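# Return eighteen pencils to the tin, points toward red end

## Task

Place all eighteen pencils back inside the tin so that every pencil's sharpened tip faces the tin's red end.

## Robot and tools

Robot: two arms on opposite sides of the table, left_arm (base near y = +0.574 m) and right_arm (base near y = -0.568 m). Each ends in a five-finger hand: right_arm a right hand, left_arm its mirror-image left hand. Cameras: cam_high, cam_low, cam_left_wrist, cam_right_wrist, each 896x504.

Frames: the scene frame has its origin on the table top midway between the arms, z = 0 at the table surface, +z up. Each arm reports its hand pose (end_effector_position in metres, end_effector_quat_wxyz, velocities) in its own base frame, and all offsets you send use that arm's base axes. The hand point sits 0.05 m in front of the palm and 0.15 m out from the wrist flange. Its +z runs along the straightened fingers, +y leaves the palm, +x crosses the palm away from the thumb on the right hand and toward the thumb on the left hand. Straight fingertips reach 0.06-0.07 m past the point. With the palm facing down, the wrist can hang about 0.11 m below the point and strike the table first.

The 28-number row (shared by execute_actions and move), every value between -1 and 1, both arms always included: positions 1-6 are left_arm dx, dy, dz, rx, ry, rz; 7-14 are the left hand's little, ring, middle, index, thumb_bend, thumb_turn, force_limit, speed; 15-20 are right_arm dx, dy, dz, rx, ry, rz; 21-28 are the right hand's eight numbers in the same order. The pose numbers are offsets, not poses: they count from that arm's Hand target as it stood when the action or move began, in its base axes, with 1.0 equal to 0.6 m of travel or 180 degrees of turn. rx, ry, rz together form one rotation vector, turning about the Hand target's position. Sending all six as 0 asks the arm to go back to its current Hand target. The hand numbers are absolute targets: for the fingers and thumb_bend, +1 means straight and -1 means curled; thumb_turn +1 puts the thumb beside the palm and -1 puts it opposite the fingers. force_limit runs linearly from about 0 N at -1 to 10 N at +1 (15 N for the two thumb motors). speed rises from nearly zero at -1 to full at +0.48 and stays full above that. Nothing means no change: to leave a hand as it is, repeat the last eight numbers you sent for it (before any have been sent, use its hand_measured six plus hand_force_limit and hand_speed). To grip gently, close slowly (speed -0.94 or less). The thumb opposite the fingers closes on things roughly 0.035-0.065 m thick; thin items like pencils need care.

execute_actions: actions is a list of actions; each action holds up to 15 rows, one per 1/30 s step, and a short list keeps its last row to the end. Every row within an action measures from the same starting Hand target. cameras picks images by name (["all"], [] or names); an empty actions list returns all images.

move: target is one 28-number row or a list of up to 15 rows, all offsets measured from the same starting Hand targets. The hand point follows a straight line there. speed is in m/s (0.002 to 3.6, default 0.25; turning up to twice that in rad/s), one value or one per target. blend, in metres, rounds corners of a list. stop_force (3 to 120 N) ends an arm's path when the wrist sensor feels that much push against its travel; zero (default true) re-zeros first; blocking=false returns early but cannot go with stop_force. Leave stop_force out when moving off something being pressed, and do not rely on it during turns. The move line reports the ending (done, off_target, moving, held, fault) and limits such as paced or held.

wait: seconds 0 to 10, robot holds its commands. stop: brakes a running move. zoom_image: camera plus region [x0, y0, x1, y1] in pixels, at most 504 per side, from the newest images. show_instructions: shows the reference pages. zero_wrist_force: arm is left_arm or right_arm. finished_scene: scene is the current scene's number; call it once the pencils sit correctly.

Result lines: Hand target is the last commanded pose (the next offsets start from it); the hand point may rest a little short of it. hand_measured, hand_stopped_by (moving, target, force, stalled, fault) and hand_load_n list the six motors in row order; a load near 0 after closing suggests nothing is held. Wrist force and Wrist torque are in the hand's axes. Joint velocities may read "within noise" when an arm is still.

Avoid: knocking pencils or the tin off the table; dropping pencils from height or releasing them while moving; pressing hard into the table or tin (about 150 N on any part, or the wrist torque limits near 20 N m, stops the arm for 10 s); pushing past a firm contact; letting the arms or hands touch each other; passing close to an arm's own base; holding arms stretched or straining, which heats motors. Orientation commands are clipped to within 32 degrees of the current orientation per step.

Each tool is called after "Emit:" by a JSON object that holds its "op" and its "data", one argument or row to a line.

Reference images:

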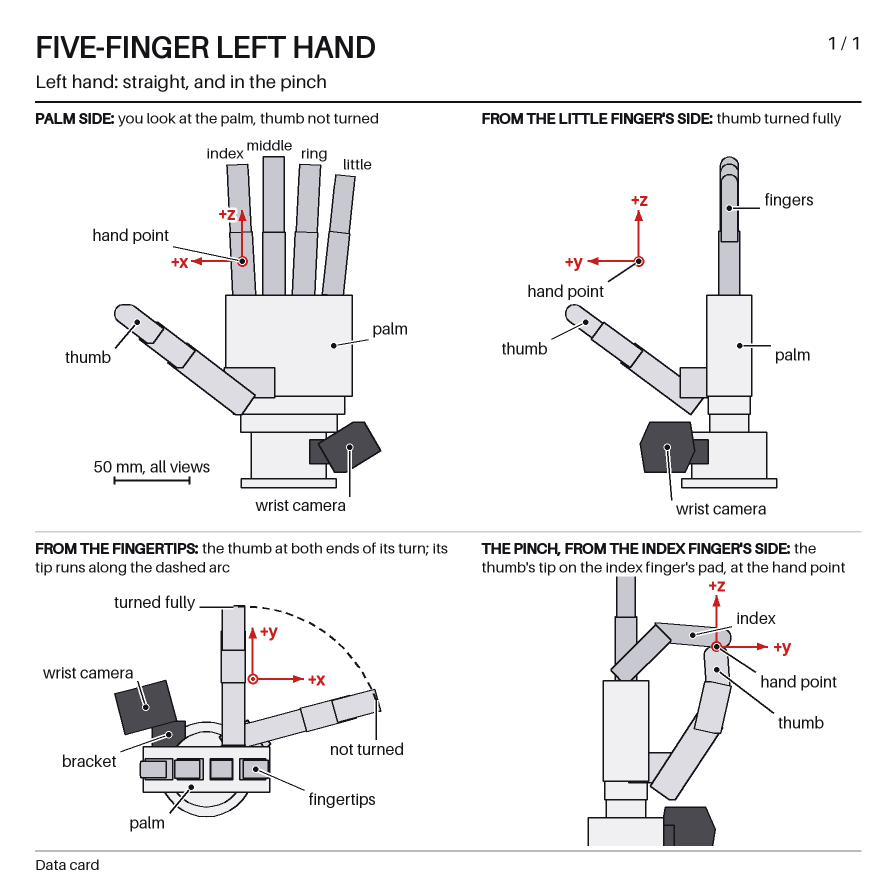

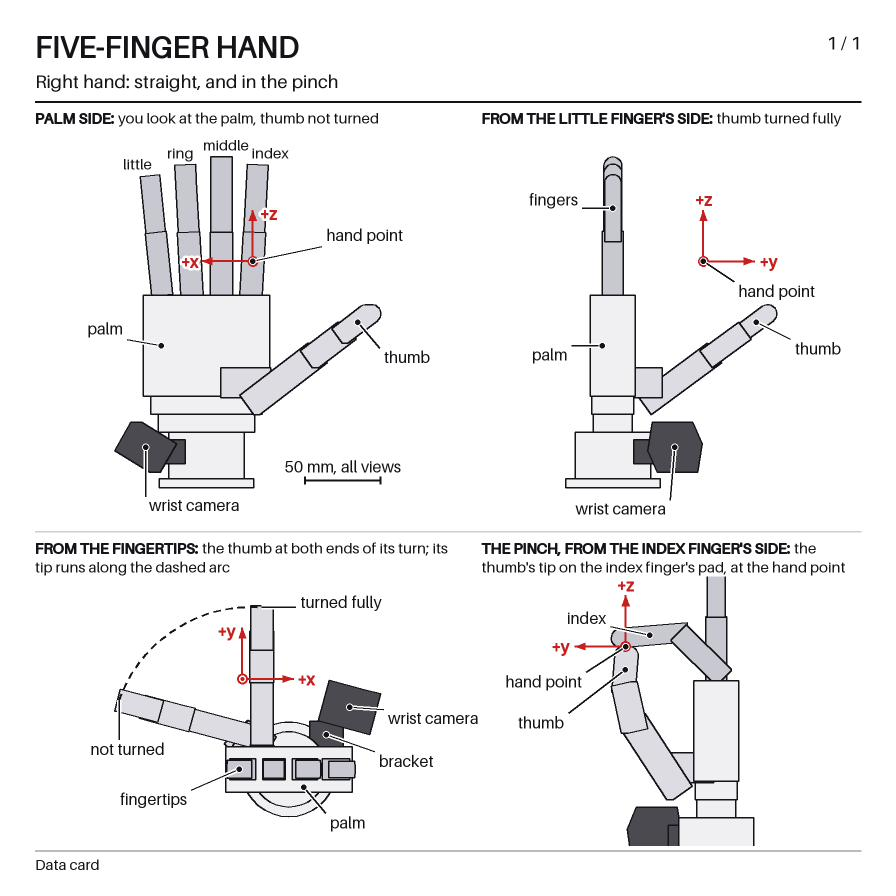

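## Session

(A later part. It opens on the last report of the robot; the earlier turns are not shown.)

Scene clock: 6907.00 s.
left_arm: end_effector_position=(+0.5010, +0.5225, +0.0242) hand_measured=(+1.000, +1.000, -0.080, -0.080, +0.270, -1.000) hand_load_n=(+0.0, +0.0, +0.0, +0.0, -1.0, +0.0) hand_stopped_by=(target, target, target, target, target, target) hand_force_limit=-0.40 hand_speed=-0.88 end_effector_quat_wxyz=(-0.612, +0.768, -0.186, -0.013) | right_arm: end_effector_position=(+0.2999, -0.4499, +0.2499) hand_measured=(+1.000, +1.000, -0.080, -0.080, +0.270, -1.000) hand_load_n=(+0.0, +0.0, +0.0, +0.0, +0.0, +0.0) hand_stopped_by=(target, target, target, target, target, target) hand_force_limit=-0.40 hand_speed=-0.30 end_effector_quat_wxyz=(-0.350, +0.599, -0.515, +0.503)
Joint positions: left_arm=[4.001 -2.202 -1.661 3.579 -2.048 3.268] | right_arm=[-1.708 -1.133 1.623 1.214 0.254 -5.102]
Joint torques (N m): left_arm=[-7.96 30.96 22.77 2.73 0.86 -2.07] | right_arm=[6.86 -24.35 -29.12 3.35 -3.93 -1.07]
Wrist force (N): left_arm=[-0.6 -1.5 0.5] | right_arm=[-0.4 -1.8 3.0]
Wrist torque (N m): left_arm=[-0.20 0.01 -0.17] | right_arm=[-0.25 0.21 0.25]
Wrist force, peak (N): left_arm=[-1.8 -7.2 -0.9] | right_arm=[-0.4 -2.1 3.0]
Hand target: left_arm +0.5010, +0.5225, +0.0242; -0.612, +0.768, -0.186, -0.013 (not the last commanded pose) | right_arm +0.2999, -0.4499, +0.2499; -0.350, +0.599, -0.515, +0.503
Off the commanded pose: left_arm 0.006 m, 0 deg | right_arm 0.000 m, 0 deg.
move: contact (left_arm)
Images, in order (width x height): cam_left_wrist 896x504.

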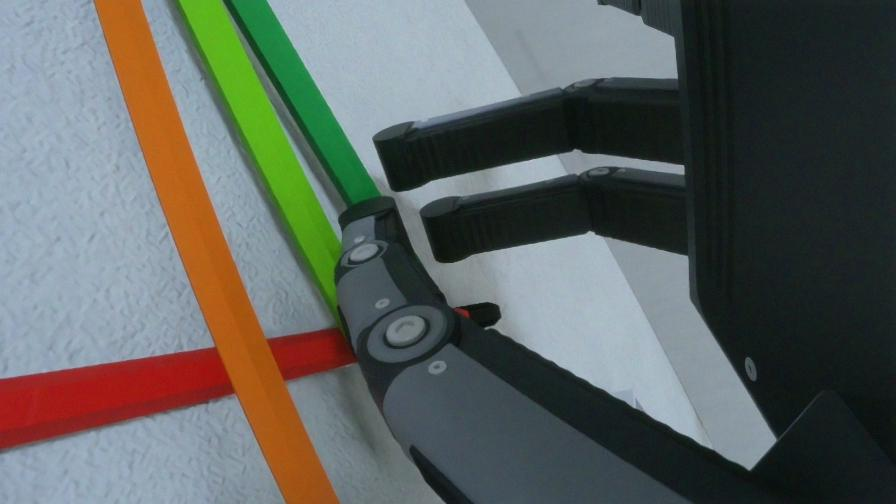

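Emit:
{"op": "move", "data": {
  "target": [0,0,0.0297,0,0,0,1,1,-0.08,-0.08,0.27,-1,-0.4,-0.88,0,0,0,0,0,0,1,1,-0.08,-0.08,0.27,-1,-0.4,-0.3],
  "speed": 0.06,
  "cameras": ["cam_left_wrist"]
}}

Emit:
{"op": "zoom_image", "data": {
  "camera": "cam_left_wrist",
  "region": [0, 0, 504, 504]
}}

Scene clock: 6926.90 s.
left_arm: end_effector_position=(+0.5010, +0.5225, +0.0422) hand_measured=(+1.000, +1.000, -0.080, -0.080, +0.270, -1.000) hand_load_n=(+0.0, +0.0, +0.0, +0.0, +0.0, +0.0) hand_stopped_by=(target, target, target, target, target, target) hand_force_limit=-0.40 hand_speed=-0.88 end_effector_quat_wxyz=(-0.612, +0.768, -0.186, -0.013) end_effector_velocity=(+0.000, +0.001, -0.002) end_effector_angular_velocity=(+0.002, -0.002, +0.001) | right_arm: end_effector_position=(+0.2999, -0.4499, +0.2499) hand_measured=(+1.000, +1.000, -0.080, -0.080, +0.270, -1.000) hand_load_n=(+0.0, +0.0, +0.0, +0.0, +0.0, +0.0) hand_stopped_by=(target, target, target, target, target, target) hand_force_limit=-0.40 hand_speed=-0.30 end_effector_quat_wxyz=(-0.350, +0.599, -0.515, +0.503)
Joint positions: left_arm=[4.001 -2.175 -1.651 3.542 -2.048 3.268] | right_arm=[-1.708 -1.133 1.623 1.214 0.254 -5.102]
Joint velocities: left_arm=[0.001 -0.004 -0.001 0.007 0 0] | right_arm=[within noise]
Joint torques (N m): left_arm=[-6.04 31.35 10.01 2.96 1.01 -1.03] | right_arm=[6.67 -24.32 -29.1 3.59 -4.05 -1.24]
Wrist force (N): left_arm=[-0.4 -0.5 0.7] | right_arm=[-0.5 -1.8 2.9]
Wrist torque (N m): left_arm=[-0.17 0.00 -0.18] | right_arm=[-0.23 0.24 0.25]
Wrist force, peak (N): left_arm=[-0.8 -1.7 0.5] | right_arm=[-0.4 -1.8 3.1]
Hand target: left_arm +0.5010, +0.5225, +0.0420; -0.612, +0.768, -0.186, -0.013 | right_arm +0.2999, -0.4499, +0.2499; -0.350, +0.599, -0.515, +0.503
Off the commanded pose: left_arm 0.000 m, 0 deg | right_arm 0.000 m, 0 deg.
move: done
Images, in order (width x height): cam_left_wrist 896x504.

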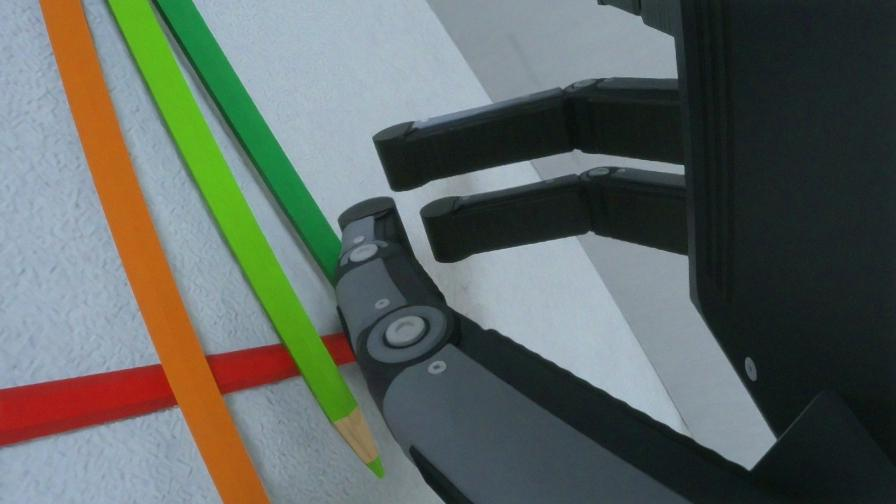

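Scaled by 1.000.

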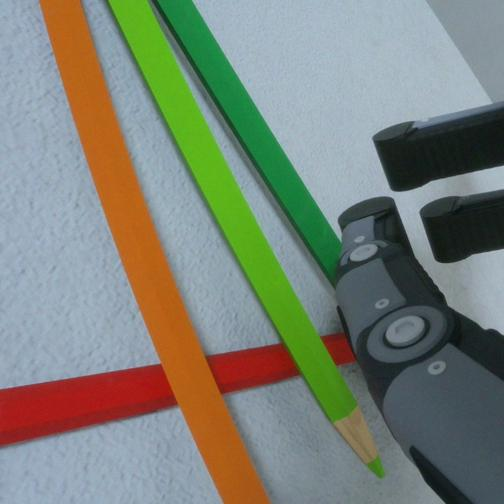

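Emit:
{"op": "move", "data": {
  "target": [
    [0,0,0.001,0,0,0,1,1,1,1,0.27,-1,-0.4,-0.3,0,0,0,0,0,0,1,1,-0.08,-0.08,0.27,-1,-0.4,-0.3],
    [0.077,-0.0198,0.0133,0,0,0,1,1,1,1,0.27,-1,-0.4,-0.3,0,0,0,0,0,0,1,1,-0.08,-0.08,0.27,-1,-0.4,-0.3]
  ],
  "speed": 0.1,
  "cameras": ["cam_left_wrist","cam_high"]
}}

Emit:
{"op": "zoom_image", "data": {
  "camera": "cam_left_wrist",
  "region": [100, 0, 604, 504]
}}

Emit:
{"op": "zoom_image", "data": {
  "camera": "cam_high",
  "region": [440, 320, 570, 465]
}}

Scene clock: 7019.07 s.
left_arm: end_effector_position=(+0.5471, +0.5105, +0.0498) hand_measured=(+1.000, +1.000, +1.000, +1.000, +0.270, -1.000) hand_load_n=(+0.0, +0.0, -0.5, +0.0, -0.5, +0.0) hand_stopped_by=(target, target, target, target, target, target) hand_force_limit=-0.40 hand_speed=-0.30 end_effector_quat_wxyz=(-0.612, +0.768, -0.186, -0.013) | right_arm: end_effector_position=(+0.2999, -0.4499, +0.2499) hand_measured=(+1.000, +1.000, -0.080, -0.080, +0.270, -1.000) hand_load_n=(+0.0, +0.0, +0.5, +0.0, +0.0, +0.5) hand_stopped_by=(target, target, target, target, target, target) hand_force_limit=-0.40 hand_speed=-0.30 end_effector_quat_wxyz=(-0.350, +0.599, -0.515, +0.503)
Joint positions: left_arm=[3.923 -2.229 -1.53 3.461 -2.124 3.242] | right_arm=[-1.708 -1.133 1.623 1.214 0.254 -5.102]
Joint torques (N m): left_arm=[1.26 47.79 22.71 2.06 0.04 1.96] | right_arm=[7.37 -24.05 -29.29 3.57 -3.91 -1.15]
Wrist force (N): left_arm=[-0.5 -0.4 0.4] | right_arm=[-0.4 -1.9 2.9]
Wrist torque (N m): left_arm=[-0.14 0.02 -0.12] | right_arm=[-0.25 0.22 0.25]
Wrist force, peak (N): left_arm=[-1.6 0.1 0.6] | right_arm=[-0.6 -2.0 3.0]
Hand target: left_arm +0.5472, +0.5106, +0.0500; -0.612, +0.768, -0.186, -0.013 | right_arm +0.2999, -0.4499, +0.2499; -0.350, +0.599, -0.515, +0.503
Off the commanded pose: left_arm 0.000 m, 0 deg | right_arm 0.000 m, 0 deg.
move: done
Images, in order (width x height): cam_high 896x504, cam_left_wrist 896x504.

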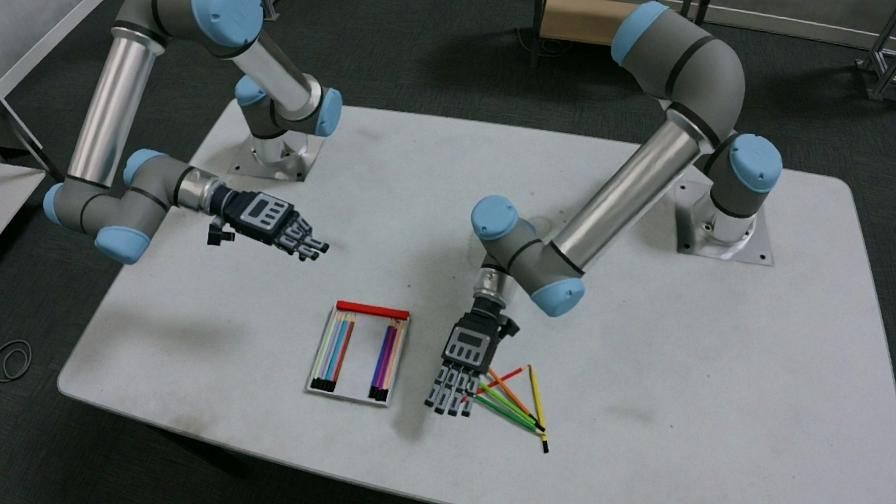

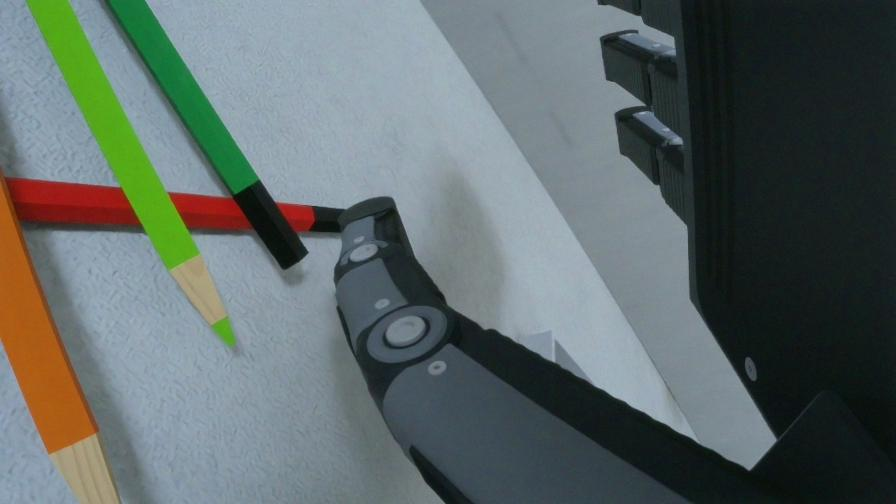

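Scaled by 1.000.

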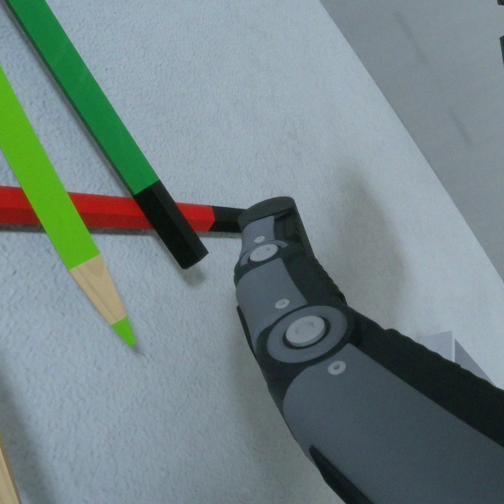

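Scaled by 3.476 from the camera's 896x504 image, which has a finer 1280x720 frame.

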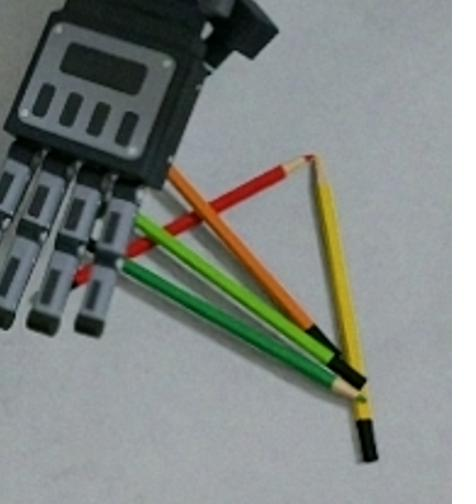

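Emit:
{"op": "move", "data": {
  "target": [
    [-0.0167,-0.01,0,0,0,0,1,1,1,1,0.27,-1,-0.4,-0.3,0,0,0,0,0,0,1,1,-0.08,-0.08,0.27,-1,-0.4,-0.3],
    [-0.0167,-0.01,-0.0503,0,0,0,1,1,1,1,0.27,-1,-0.4,-0.3,0,0,0,0,0,0,1,1,-0.08,-0.08,0.27,-1,-0.4,-0.3]
  ],
  "speed": 0.035,
  "stop_force": 3,
  "cameras": ["cam_left_wrist","cam_high"]
}}

Emit:
{"op": "zoom_image", "data": {
  "camera": "cam_left_wrist",
  "region": [100, 0, 604, 504]
}}

Scene clock: 7041.50 s.
left_arm: end_effector_position=(+0.5372, +0.5046, +0.0198) hand_measured=(+1.000, +1.000, +1.000, +1.000, +0.270, -1.000) hand_load_n=(+0.0, +0.0, +0.0, +0.0, +0.0, +0.0) hand_stopped_by=(target, target, target, target, target, target) hand_force_limit=-0.40 hand_speed=-0.30 end_effector_quat_wxyz=(-0.612, +0.768, -0.186, -0.013) | right_arm: end_effector_position=(+0.2999, -0.4499, +0.2499) hand_measured=(+1.000, +1.000, -0.080, -0.080, +0.270, -1.000) hand_load_n=(+0.0, +0.0, +0.0, +0.0, +0.0, +0.0) hand_stopped_by=(target, target, target, target, target, target) hand_force_limit=-0.40 hand_speed=-0.30 end_effector_quat_wxyz=(-0.350, +0.599, -0.515, +0.503)
Joint positions: left_arm=[3.928 -2.25 -1.589 3.542 -2.119 3.244] | right_arm=[-1.708 -1.133 1.623 1.214 0.254 -5.102]
Joint torques (N m): left_arm=[-8.99 50.89 23.46 -1.48 -0.96 -2.24] | right_arm=[6.74 -24.15 -28.55 3.5 -3.88 -1.15]
Wrist force (N): left_arm=[-0.3 -0.4 0.5] | right_arm=[-0.3 -1.7 2.9]
Wrist torque (N m): left_arm=[-0.16 -0.01 -0.10] | right_arm=[-0.22 0.21 0.26]
Wrist force, peak (N): left_arm=[-0.9 -1.0 0.6] | right_arm=[-0.5 -2.0 3.0]
Hand target: left_arm +0.5372, +0.5046, +0.0198; -0.612, +0.768, -0.186, -0.013 | right_arm +0.2999, -0.4499, +0.2499; -0.350, +0.599, -0.515, +0.503
Off the commanded pose: left_arm 0.000 m, 0 deg | right_arm 0.000 m, 0 deg.
move: done
Images, in order (width x height): cam_high 896x504, cam_left_wrist 896x504.

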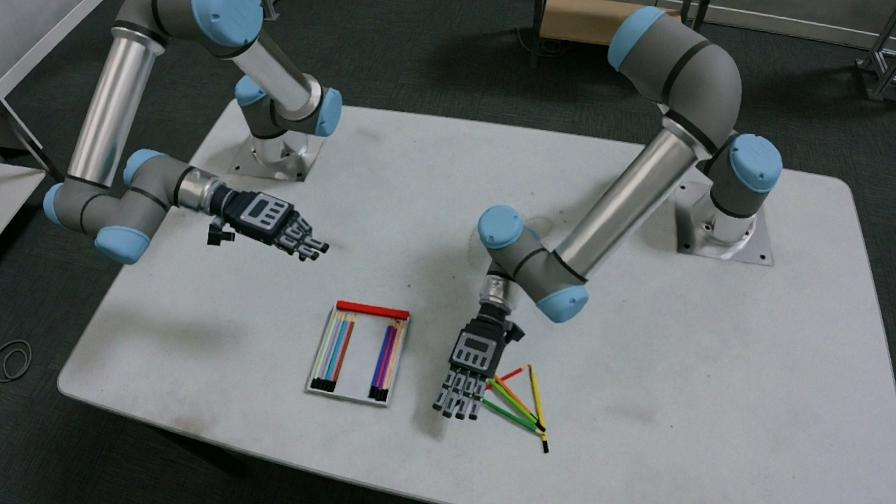

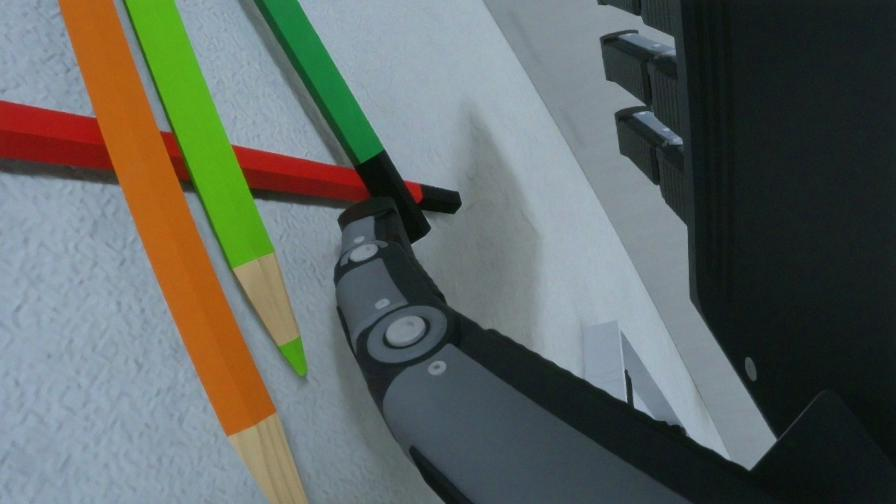

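Scaled by 1.000.

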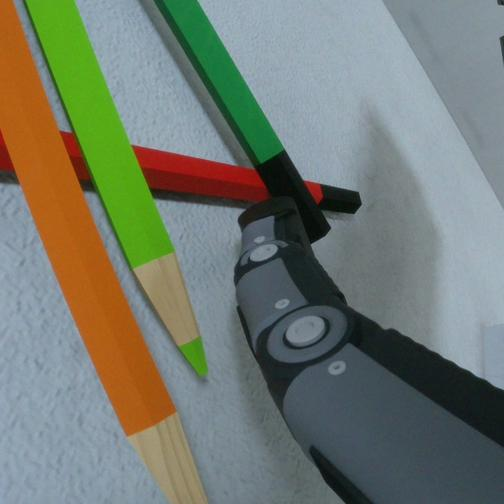

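Emit:
{"op": "move", "data": {
  "target": [
    [0.0065,0.0225,0,0,0,0,1,1,1,1,0.27,-1,-0.4,-0.3,0,0,0,0,0,0,1,1,-0.08,-0.08,0.27,-1,-0.4,-0.3],
    [0.0055,0.0193,0,0,0,0,1,1,1,1,0.27,-1,-0.4,-0.3,0,0,0,0,0,0,1,1,-0.08,-0.08,0.27,-1,-0.4,-0.3],
    [0.0055,0.0193,0.05,0,0,0,1,1,1,1,0.27,-1,-0.4,-0.3,0,0,0,0,0,0,1,1,-0.08,-0.08,0.27,-1,-0.4,-0.3]
  ],
  "speed": [0.02,0.02,0.06],
  "stop_force": 5,
  "cameras": ["cam_left_wrist","cam_high"]
}}

Emit:
{"op": "zoom_image", "data": {
  "camera": "cam_left_wrist",
  "region": [100, 0, 604, 504]
}}

Emit:
{"op": "zoom_image", "data": {
  "camera": "cam_high",
  "region": [440, 320, 570, 465]
}}

Scene clock: 7053.27 s.
left_arm: end_effector_position=(+0.5405, +0.5162, +0.0498) hand_measured=(+1.000, +1.000, +1.000, +1.000, +0.270, -1.000) hand_load_n=(+0.0, +0.0, +0.0, +0.0, +0.0, +0.5) hand_stopped_by=(target, target, target, target, target, target) hand_force_limit=-0.40 hand_speed=-0.30 end_effector_quat_wxyz=(-0.612, +0.768, -0.186, -0.013) | right_arm: end_effector_position=(+0.2999, -0.4499, +0.2499) hand_measured=(+1.000, +1.000, -0.080, -0.080, +0.270, -1.000) hand_load_n=(+0.0, +0.0, +0.0, +0.0, +0.0, +0.5) hand_stopped_by=(target, target, target, target, target, target) hand_force_limit=-0.40 hand_speed=-0.30 end_effector_quat_wxyz=(-0.350, +0.599, -0.515, +0.503)
Joint positions: left_arm=[3.939 -2.223 -1.541 3.469 -2.109 3.247] | right_arm=[-1.708 -1.133 1.623 1.214 0.254 -5.102]
Joint torques (N m): left_arm=[-4.84 32.59 10.88 0.48 0.55 -1.73] | right_arm=[6.5 -24.36 -28.2 3.61 -3.98 -1.04]
Wrist force (N): left_arm=[-0.6 -0.5 0.4] | right_arm=[-0.5 -1.8 2.7]
Wrist torque (N m): left_arm=[-0.16 0.04 -0.12] | right_arm=[-0.23 0.24 0.25]
Wrist force, peak (N): left_arm=[-0.6 -1.4 0.4] | right_arm=[-0.4 -1.9 3.1]
Hand target: left_arm +0.5405, +0.5162, +0.0498; -0.612, +0.768, -0.186, -0.013 | right_arm +0.2999, -0.4499, +0.2499; -0.350, +0.599, -0.515, +0.503
Off the commanded pose: left_arm 0.000 m, 0 deg | right_arm 0.000 m, 0 deg.
move: done
Images, in order (width x height): cam_high 896x504, cam_left_wrist 896x504.

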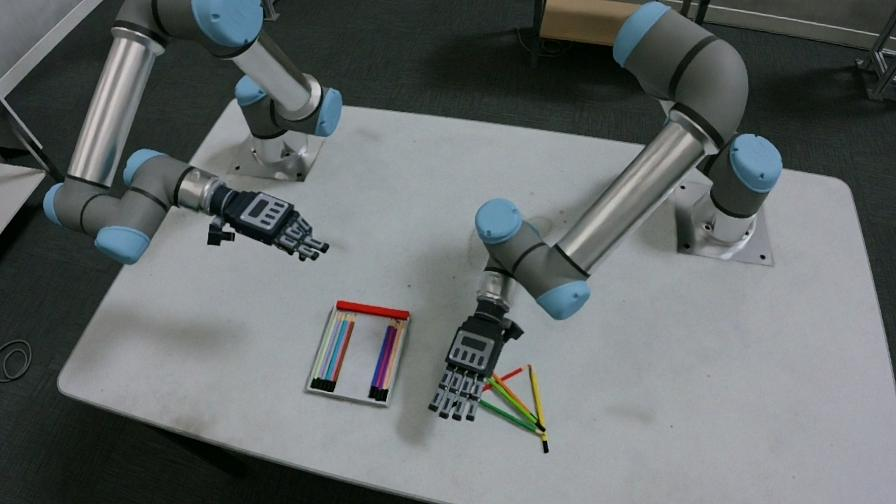

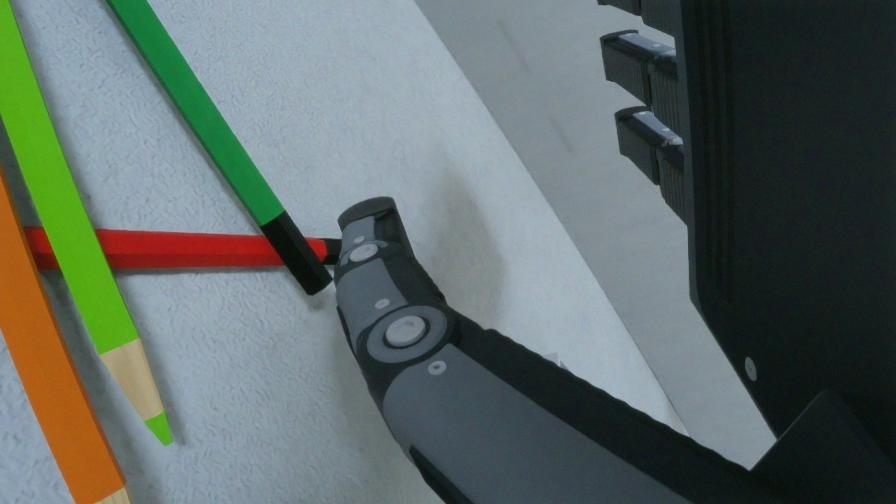

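Scaled by 1.000.

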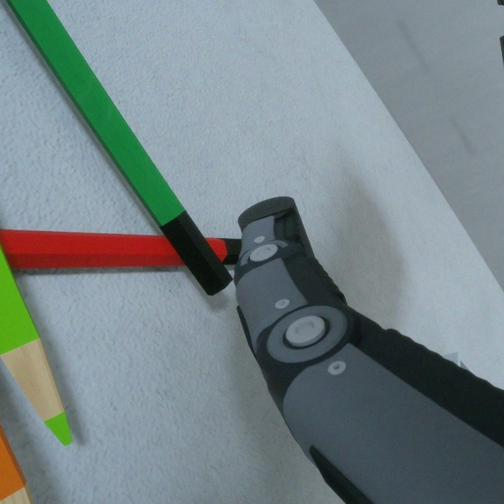

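Scaled by 3.476 from the camera's 896x504 image, which has a finer 1280x720 frame.

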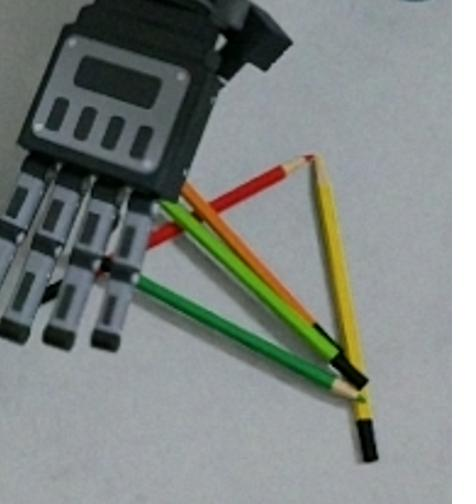

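Emit:
{"op": "move", "data": {
  "target": [
    [0,0,0.003,0,0,0,1,1,-0.08,-0.08,0.27,-1,-0.4,-0.3,0,0,0,0,0,0,1,1,-0.08,-0.08,0.27,-1,-0.4,-0.3],
    [-0.1117,0.022,-0.0080,0,0,0.0194,1,1,-0.08,-0.08,0.27,-1,-0.4,-0.3,0,0,0,0,0,0,1,1,-0.08,-0.08,0.27,-1,-0.4,-0.3]
  ],
  "speed": 0.12,
  "cameras": ["cam_left_wrist"]
}}

Emit:
{"op": "zoom_image", "data": {
  "camera": "cam_left_wrist",
  "region": [0, 0, 504, 504]
}}

Scene clock: 7085.97 s.
left_arm: end_effector_position=(+0.4735, +0.5294, +0.0451) hand_measured=(+1.000, +1.000, -0.080, -0.080, +0.270, -1.000) hand_load_n=(+0.0, +0.0, +0.0, +0.5, +0.0, +0.0) hand_stopped_by=(target, target, target, target, target, target) hand_force_limit=-0.40 hand_speed=-0.30 end_effector_quat_wxyz=(-0.612, +0.773, -0.163, -0.032) | right_arm: end_effector_position=(+0.2999, -0.4499, +0.2499) hand_measured=(+1.000, +1.000, -0.080, -0.080, +0.270, -1.000) hand_load_n=(+0.0, -0.5, +0.0, +0.0, +0.0, +0.0) hand_stopped_by=(target, target, target, target, target, target) hand_force_limit=-0.40 hand_speed=-0.30 end_effector_quat_wxyz=(-0.350, +0.599, -0.515, +0.503)
Joint positions: left_arm=[4.027 -2.154 -1.68 3.544 -2.082 3.257] | right_arm=[-1.708 -1.133 1.623 1.214 0.254 -5.102]
Joint torques (N m): left_arm=[-0.1 32.61 12.15 -0.95 -1.41 -1.08] | right_arm=[6.97 -23.98 -28.13 3.47 -3.96 -1.07]
Wrist force (N): left_arm=[-0.2 -0.7 0.5] | right_arm=[-0.5 -1.7 2.9]
Wrist torque (N m): left_arm=[-0.17 -0.02 -0.18] | right_arm=[-0.23 0.22 0.26]
Wrist force, peak (N): left_arm=[-1.5 -0.3 0.6] | right_arm=[-0.4 -1.9 3.1]
Hand target: left_arm +0.4735, +0.5294, +0.0450; -0.612, +0.773, -0.163, -0.032 | right_arm +0.2999, -0.4499, +0.2499; -0.350, +0.599, -0.515, +0.503
Off the commanded pose: left_arm 0.000 m, 0 deg | right_arm 0.000 m, 0 deg.
move: done
Images, in order (width x height): cam_left_wrist 896x504.

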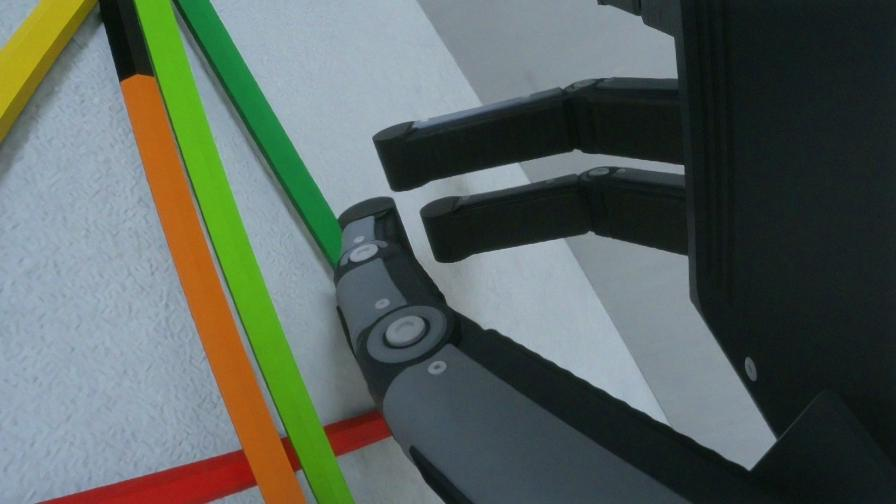

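Scaled by 1.000.

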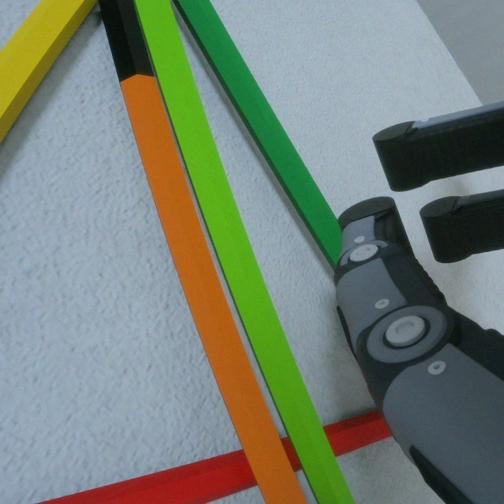

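Emit:
{"op": "move", "data": {
  "target": [
    [0.0042,0.0187,0,0,0,0,1,1,-0.08,-0.08,0.27,-1,-0.4,-0.3,0,0,0,0,0,0,1,1,-0.08,-0.08,0.27,-1,-0.4,-0.3],
    [0.0042,0.0187,-0.0442,0,0,0,1,1,-0.08,-0.08,0.27,-1,-0.4,-0.3,0,0,0,0,0,0,1,1,-0.08,-0.08,0.27,-1,-0.4,-0.3]
  ],
  "speed": [0.06,0.03],
  "stop_force": 3,
  "cameras": ["cam_left_wrist"]
}}

Emit:
{"op": "zoom_image", "data": {
  "camera": "cam_left_wrist",
  "region": [100, 0, 604, 504]
}}

Scene clock: 7129.67 s.
left_arm: end_effector_position=(+0.4760, +0.5406, +0.0185) hand_measured=(+1.000, +1.000, -0.080, -0.080, +0.270, -1.000) hand_load_n=(+0.0, +0.0, +0.0, +0.0, +0.0, +0.0) hand_stopped_by=(target, target, target, target, target, target) hand_force_limit=-0.40 hand_speed=-0.30 end_effector_quat_wxyz=(-0.612, +0.773, -0.163, -0.032) | right_arm: end_effector_position=(+0.2999, -0.4499, +0.2499) hand_measured=(+1.000, +1.000, -0.080, -0.080, +0.270, -1.000) hand_load_n=(+0.0, +0.0, +0.0, +0.0, +0.0, +0.0) hand_stopped_by=(target, target, target, target, target, target) hand_force_limit=-0.40 hand_speed=-0.30 end_effector_quat_wxyz=(-0.350, +0.599, -0.515, +0.503)
Joint positions: left_arm=[4.037 -2.211 -1.666 3.588 -2.073 3.26] | right_arm=[-1.708 -1.133 1.623 1.214 0.254 -5.102]
Joint torques (N m): left_arm=[-8.73 48.88 22.95 -1.49 0.12 -0.72] | right_arm=[6.34 -24.63 -27.4 3.54 -3.96 -1.12]
Wrist force (N): left_arm=[-0.5 -0.8 0.5] | right_arm=[-0.5 -1.8 2.8]
Wrist torque (N m): left_arm=[-0.19 0.02 -0.18] | right_arm=[-0.24 0.23 0.25]
Wrist force, peak (N): left_arm=[-0.7 -1.2 1.3] | right_arm=[-0.6 -2.0 3.0]
Hand target: left_arm +0.4760, +0.5406, +0.0185; -0.612, +0.773, -0.163, -0.032 | right_arm +0.2999, -0.4499, +0.2499; -0.350, +0.599, -0.515, +0.503
Off the commanded pose: left_arm 0.000 m, 0 deg | right_arm 0.000 m, 0 deg.
move: done
Images, in order (width x height): cam_left_wrist 896x504.

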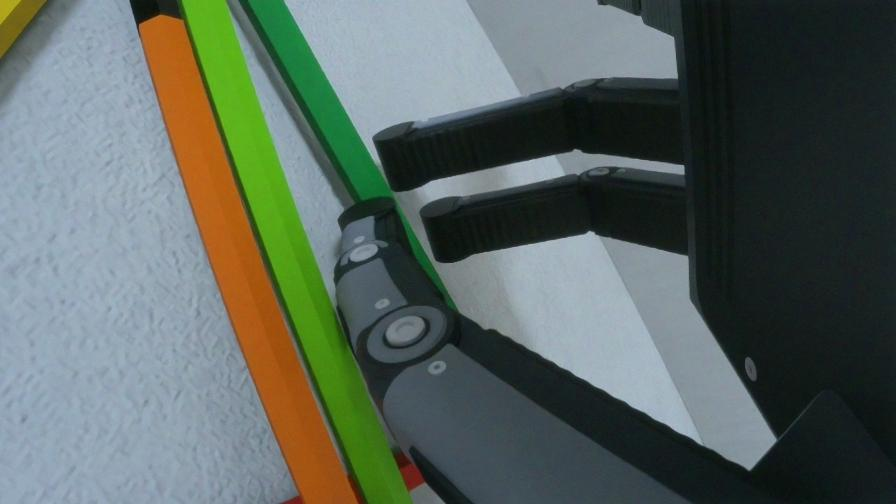

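Scaled by 1.000.

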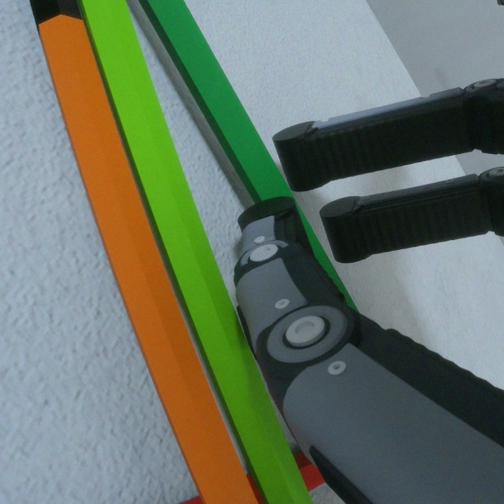

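Emit:
{"op": "move", "data": {
  "target": [
    [0,0,0,0,0,0,1,1,-0.6,-0.6,0.27,-1,-0.75,-0.92,0,0,0,0,0,0,1,1,-0.08,-0.08,0.27,-1,-0.4,-0.3],
    [0,0,0,0,0,0,1,1,-0.65,-0.65,0.27,-1,-0.4,-0.92,0,0,0,0,0,0,1,1,-0.08,-0.08,0.27,-1,-0.4,-0.3]
  ],
  "speed": 0.05,
  "cameras": ["cam_left_wrist"]
}}

Emit:
{"op": "zoom_image", "data": {
  "camera": "cam_left_wrist",
  "region": [100, 0, 604, 504]
}}

Scene clock: 7137.23 s.
left_arm: end_effector_position=(+0.4760, +0.5406, +0.0185) hand_measured=(+1.000, +1.000, -0.168, -0.228, +0.272, -1.000) hand_load_n=(-0.5, +0.0, +4.0, +3.5, +5.0, +0.0) hand_stopped_by=(target, target, force, force, target, target) hand_force_limit=-0.40 hand_speed=-0.92 end_effector_quat_wxyz=(-0.612, +0.773, -0.163, -0.032) | right_arm: end_effector_position=(+0.2999, -0.4499, +0.2499) hand_measured=(+1.000, +1.000, -0.080, -0.080, +0.270, -1.000) hand_load_n=(+0.0, +0.0, +0.0, +0.0, +0.0, +0.0) hand_stopped_by=(target, target, target, target, target, target) hand_force_limit=-0.40 hand_speed=-0.30 end_effector_quat_wxyz=(-0.350, +0.599, -0.515, +0.503)
Joint positions: left_arm=[4.037 -2.211 -1.666 3.588 -2.073 3.26] | right_arm=[-1.708 -1.133 1.623 1.214 0.254 -5.102]
Joint torques (N m): left_arm=[-7.72 48.61 22.4 -1.11 1.05 1.99] | right_arm=[6.01 -24.41 -27.54 3.48 -4.02 -1.15]
Wrist force (N): left_arm=[-0.3 -0.9 0.4] | right_arm=[-0.5 -1.8 2.9]
Wrist torque (N m): left_arm=[-0.17 -0.01 -0.17] | right_arm=[-0.24 0.23 0.25]
Wrist force, peak (N): left_arm=[-0.5 -1.2 0.7] | right_arm=[-0.7 -1.9 3.0]
Hand target: left_arm +0.4760, +0.5406, +0.0185; -0.612, +0.773, -0.163, -0.032 | right_arm +0.2999, -0.4499, +0.2499; -0.350, +0.599, -0.515, +0.503
Off the commanded pose: left_arm 0.000 m, 0 deg | right_arm 0.000 m, 0 deg.
move: done
Images, in order (width x height): cam_left_wrist 896x504.

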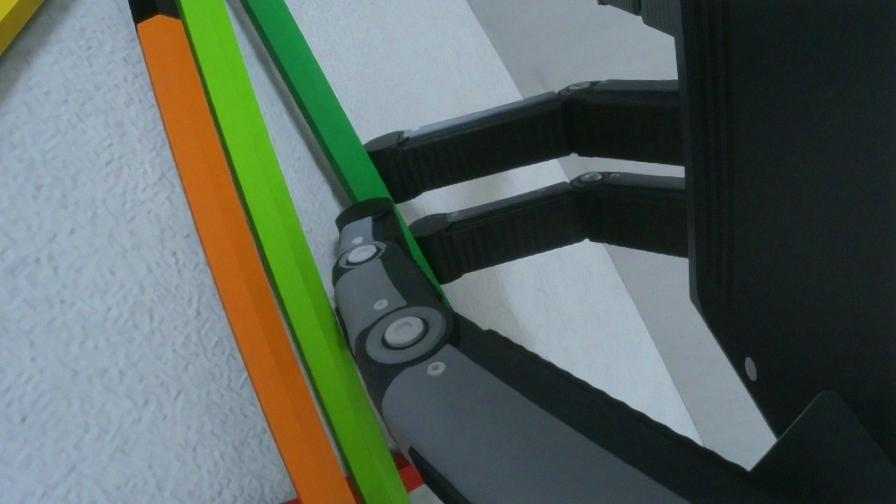

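Scaled by 1.000.

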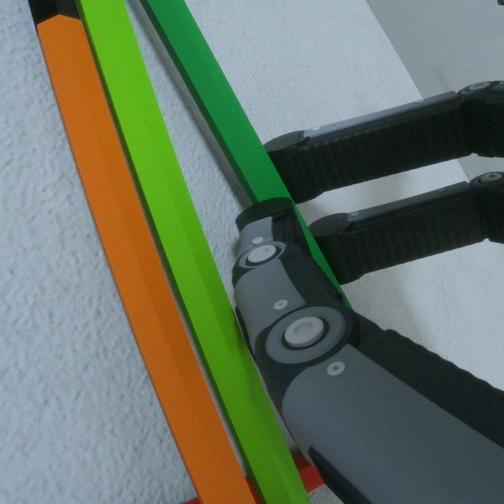

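Emit:
{"op": "move", "data": {
  "target": [
    [0,0,0.0167,0,0,0,1,1,-0.65,-0.65,0.27,-1,-0.4,-0.92,0,0,0,0,0,0,1,1,-0.08,-0.08,0.27,-1,-0.4,-0.3],
    [0,0,0.186,0,0,0,1,1,-0.65,-0.65,0.27,-1,-0.4,-0.92,0,0,0,0,0,0,1,1,-0.08,-0.08,0.27,-1,-0.4,-0.3]
  ],
  "speed": [0.012,0.08],
  "cameras": ["cam_left_wrist","cam_high"]
}}

Emit:
{"op": "zoom_image", "data": {
  "camera": "cam_high",
  "region": [440, 320, 570, 465]
}}

Scene clock: 7157.70 s.
left_arm: end_effector_position=(+0.4760, +0.5406, +0.1301) hand_measured=(+1.000, +1.000, -0.168, -0.228, +0.272, -1.000) hand_load_n=(+0.0, +0.0, +4.0, +4.0, +5.5, -0.5) hand_stopped_by=(target, target, force, force, target, target) hand_force_limit=-0.40 hand_speed=-0.92 end_effector_quat_wxyz=(-0.612, +0.773, -0.163, -0.032) | right_arm: end_effector_position=(+0.2999, -0.4499, +0.2499) hand_measured=(+1.000, +1.000, -0.080, -0.080, +0.270, -1.000) hand_load_n=(+0.0, +0.0, +0.0, +0.0, +0.0, +0.0) hand_stopped_by=(target, target, target, target, target, target) hand_force_limit=-0.40 hand_speed=-0.30 end_effector_quat_wxyz=(-0.350, +0.599, -0.515, +0.503)
Joint positions: left_arm=[4.037 -2.059 -1.576 3.347 -2.073 3.26] | right_arm=[-1.708 -1.133 1.623 1.214 0.254 -5.102]
Joint torques (N m): left_arm=[-5.38 31.95 14.2 1.65 0.3 -1.64] | right_arm=[5.95 -24.37 -26.44 3.57 -3.99 -1.01]
Wrist force (N): left_arm=[-0.2 -0.3 0.5] | right_arm=[-0.5 -1.9 2.9]
Wrist torque (N m): left_arm=[-0.13 -0.02 -0.20] | right_arm=[-0.25 0.23 0.25]
Wrist force, peak (N): left_arm=[-0.7 -1.4 0.4] | right_arm=[-0.5 -2.0 3.0]
Hand target: left_arm +0.4760, +0.5406, +0.1301; -0.612, +0.773, -0.163, -0.032 | right_arm +0.2999, -0.4499, +0.2499; -0.350, +0.599, -0.515, +0.503
Off the commanded pose: left_arm 0.000 m, 0 deg | right_arm 0.000 m, 0 deg.
move: done
Images, in order (width x height): cam_high 896x504, cam_left_wrist 896x504.

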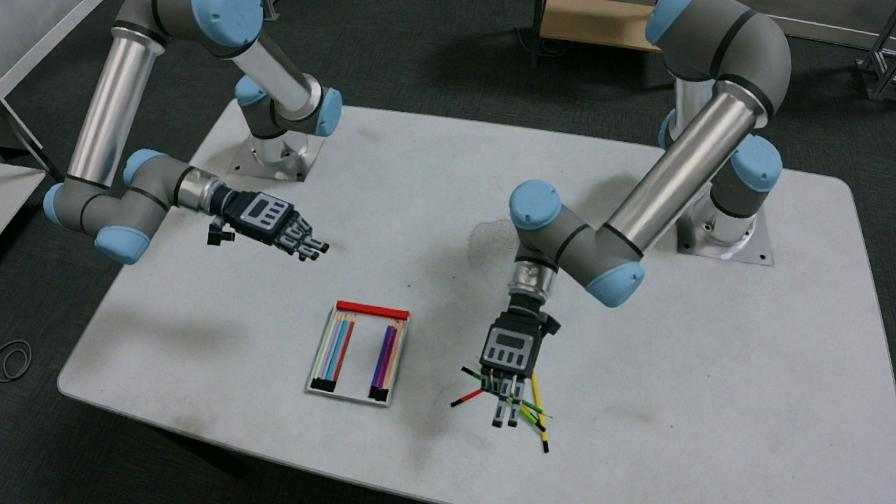

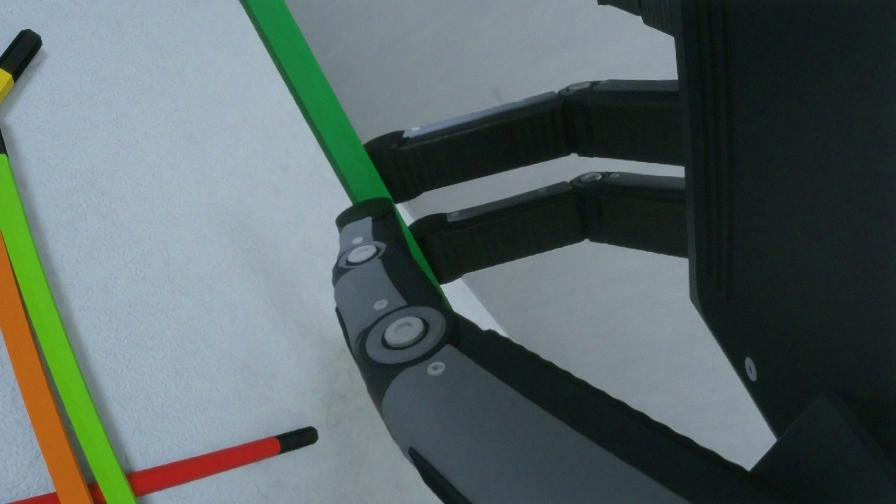

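Scaled by 3.476 from the camera's 896x504 image, which has a finer 1280x720 frame.

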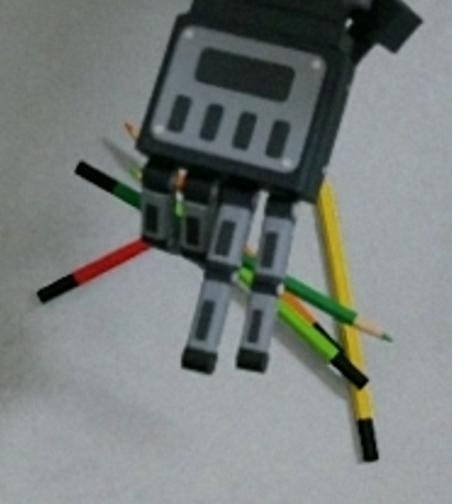

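Emit:
{"op": "move", "data": {
  "target": [
    [0.0683,-0.4677,0,0,0,0.0694,1,1,-0.65,-0.65,0.27,-1,-0.4,-0.92,0,0,0,0,0,0,1,1,-0.08,-0.08,0.27,-1,-0.4,-0.3],
    [0.0683,-0.4677,-0.0667,0,0,0.0694,1,1,-0.65,-0.65,0.27,-1,-0.4,-0.92,0,0,0,0,0,0,1,1,-0.08,-0.08,0.27,-1,-0.4,-0.3]
  ],
  "speed": [0.2,0.1],
  "blend": [0.02,0],
  "cameras": ["cam_left_wrist","cam_high","cam_low"]
}}

Emit:
{"op": "zoom_image", "data": {
  "camera": "cam_high",
  "region": [300, 250, 460, 420]
}}

Emit:
{"op": "zoom_image", "data": {
  "camera": "cam_low",
  "region": [300, 150, 600, 400]
}}

Scene clock: 7167.00 s.
left_arm: end_effector_position=(+0.5169, +0.2600, +0.0900) hand_measured=(+1.000, +1.000, -0.168, -0.228, +0.272, -1.000) hand_load_n=(+0.0, +0.0, +4.0, +4.0, +5.5, +0.0) hand_stopped_by=(target, target, force, force, target, target) hand_force_limit=-0.40 hand_speed=-0.92 end_effector_quat_wxyz=(-0.605, +0.787, -0.078, -0.098) | right_arm: end_effector_position=(+0.2999, -0.4499, +0.2499) hand_measured=(+1.000, +1.000, -0.080, -0.080, +0.270, -1.000) hand_load_n=(+0.0, +0.0, +0.0, +0.0, +0.0, +0.0) hand_stopped_by=(target, target, target, target, target, target) hand_force_limit=-0.40 hand_speed=-0.30 end_effector_quat_wxyz=(-0.350, +0.599, -0.515, +0.503)
Joint positions: left_arm=[3.467 -2.19 -1.551 2.96 -2.779 2.654] | right_arm=[-1.708 -1.133 1.623 1.214 0.254 -5.102]
Joint torques (N m): left_arm=[-5.77 39.07 22.37 -2.95 -2.1 0.3] | right_arm=[6.35 -25.04 -26.29 3.52 -3.88 -1.14]
Wrist force (N): left_arm=[-0.4 -0.6 0.5] | right_arm=[-0.4 -1.8 2.8]
Wrist torque (N m): left_arm=[-0.18 0.00 -0.10] | right_arm=[-0.23 0.23 0.26]
Wrist force, peak (N): left_arm=[-1.7 -0.5 1.9] | right_arm=[-0.5 -2.0 3.0]
Hand target: left_arm +0.5170, +0.2600, +0.0900; -0.605, +0.787, -0.078, -0.098 | right_arm +0.2999, -0.4499, +0.2499; -0.350, +0.599, -0.515, +0.503
Off the commanded pose: left_arm 0.000 m, 0 deg | right_arm 0.000 m, 0 deg.
move: done
Images, in order (width x height): cam_high 896x504, cam_low 896x504, cam_left_wrist 896x504.

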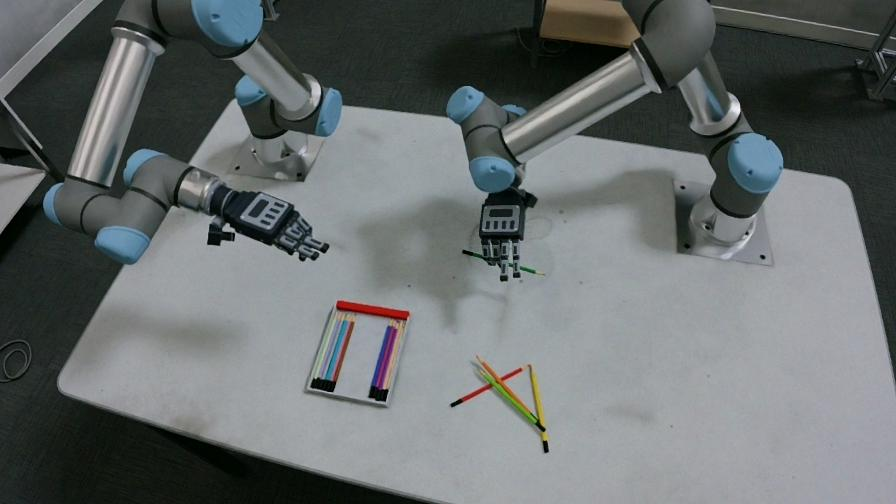

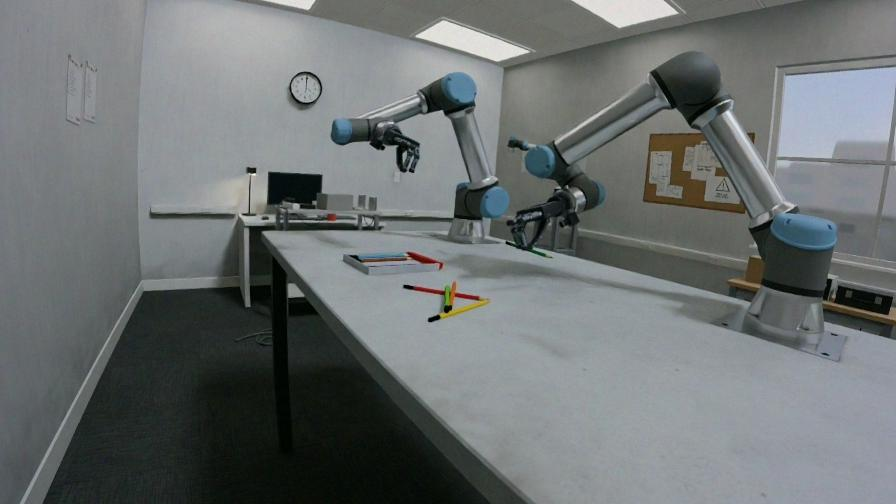

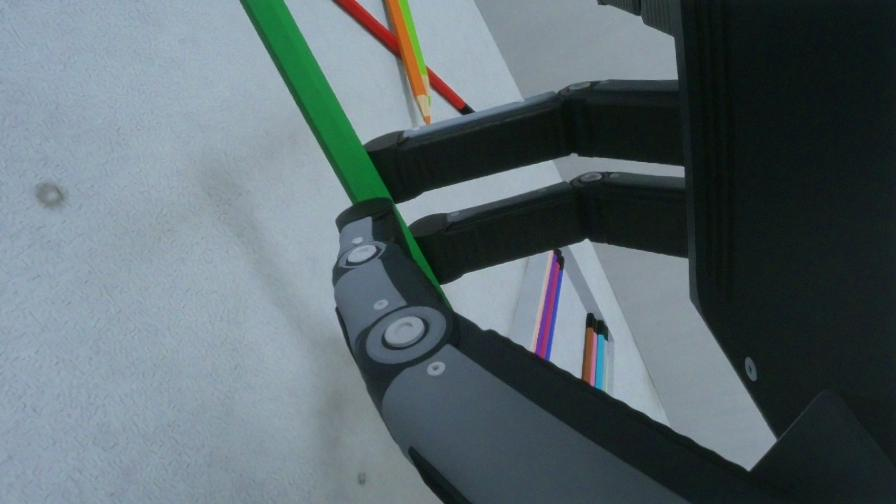

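Scaled by 2.965 from the camera's 896x504 image, which has a finer 1280x720 frame.

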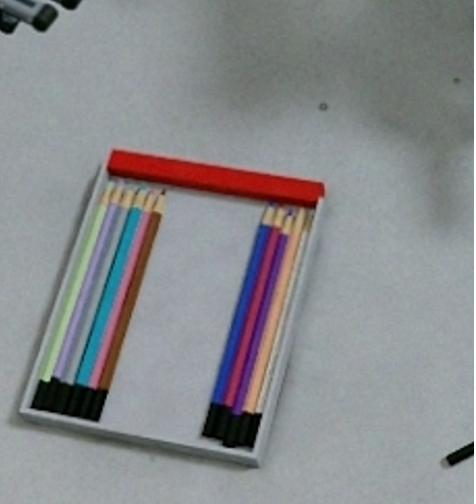

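Scaled by 1.680 from the camera's 896x504 image, which has a finer 1280x720 frame.

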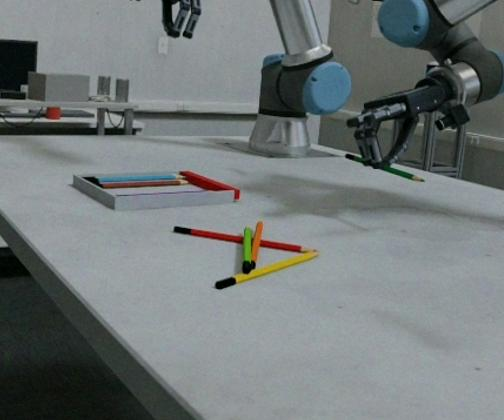

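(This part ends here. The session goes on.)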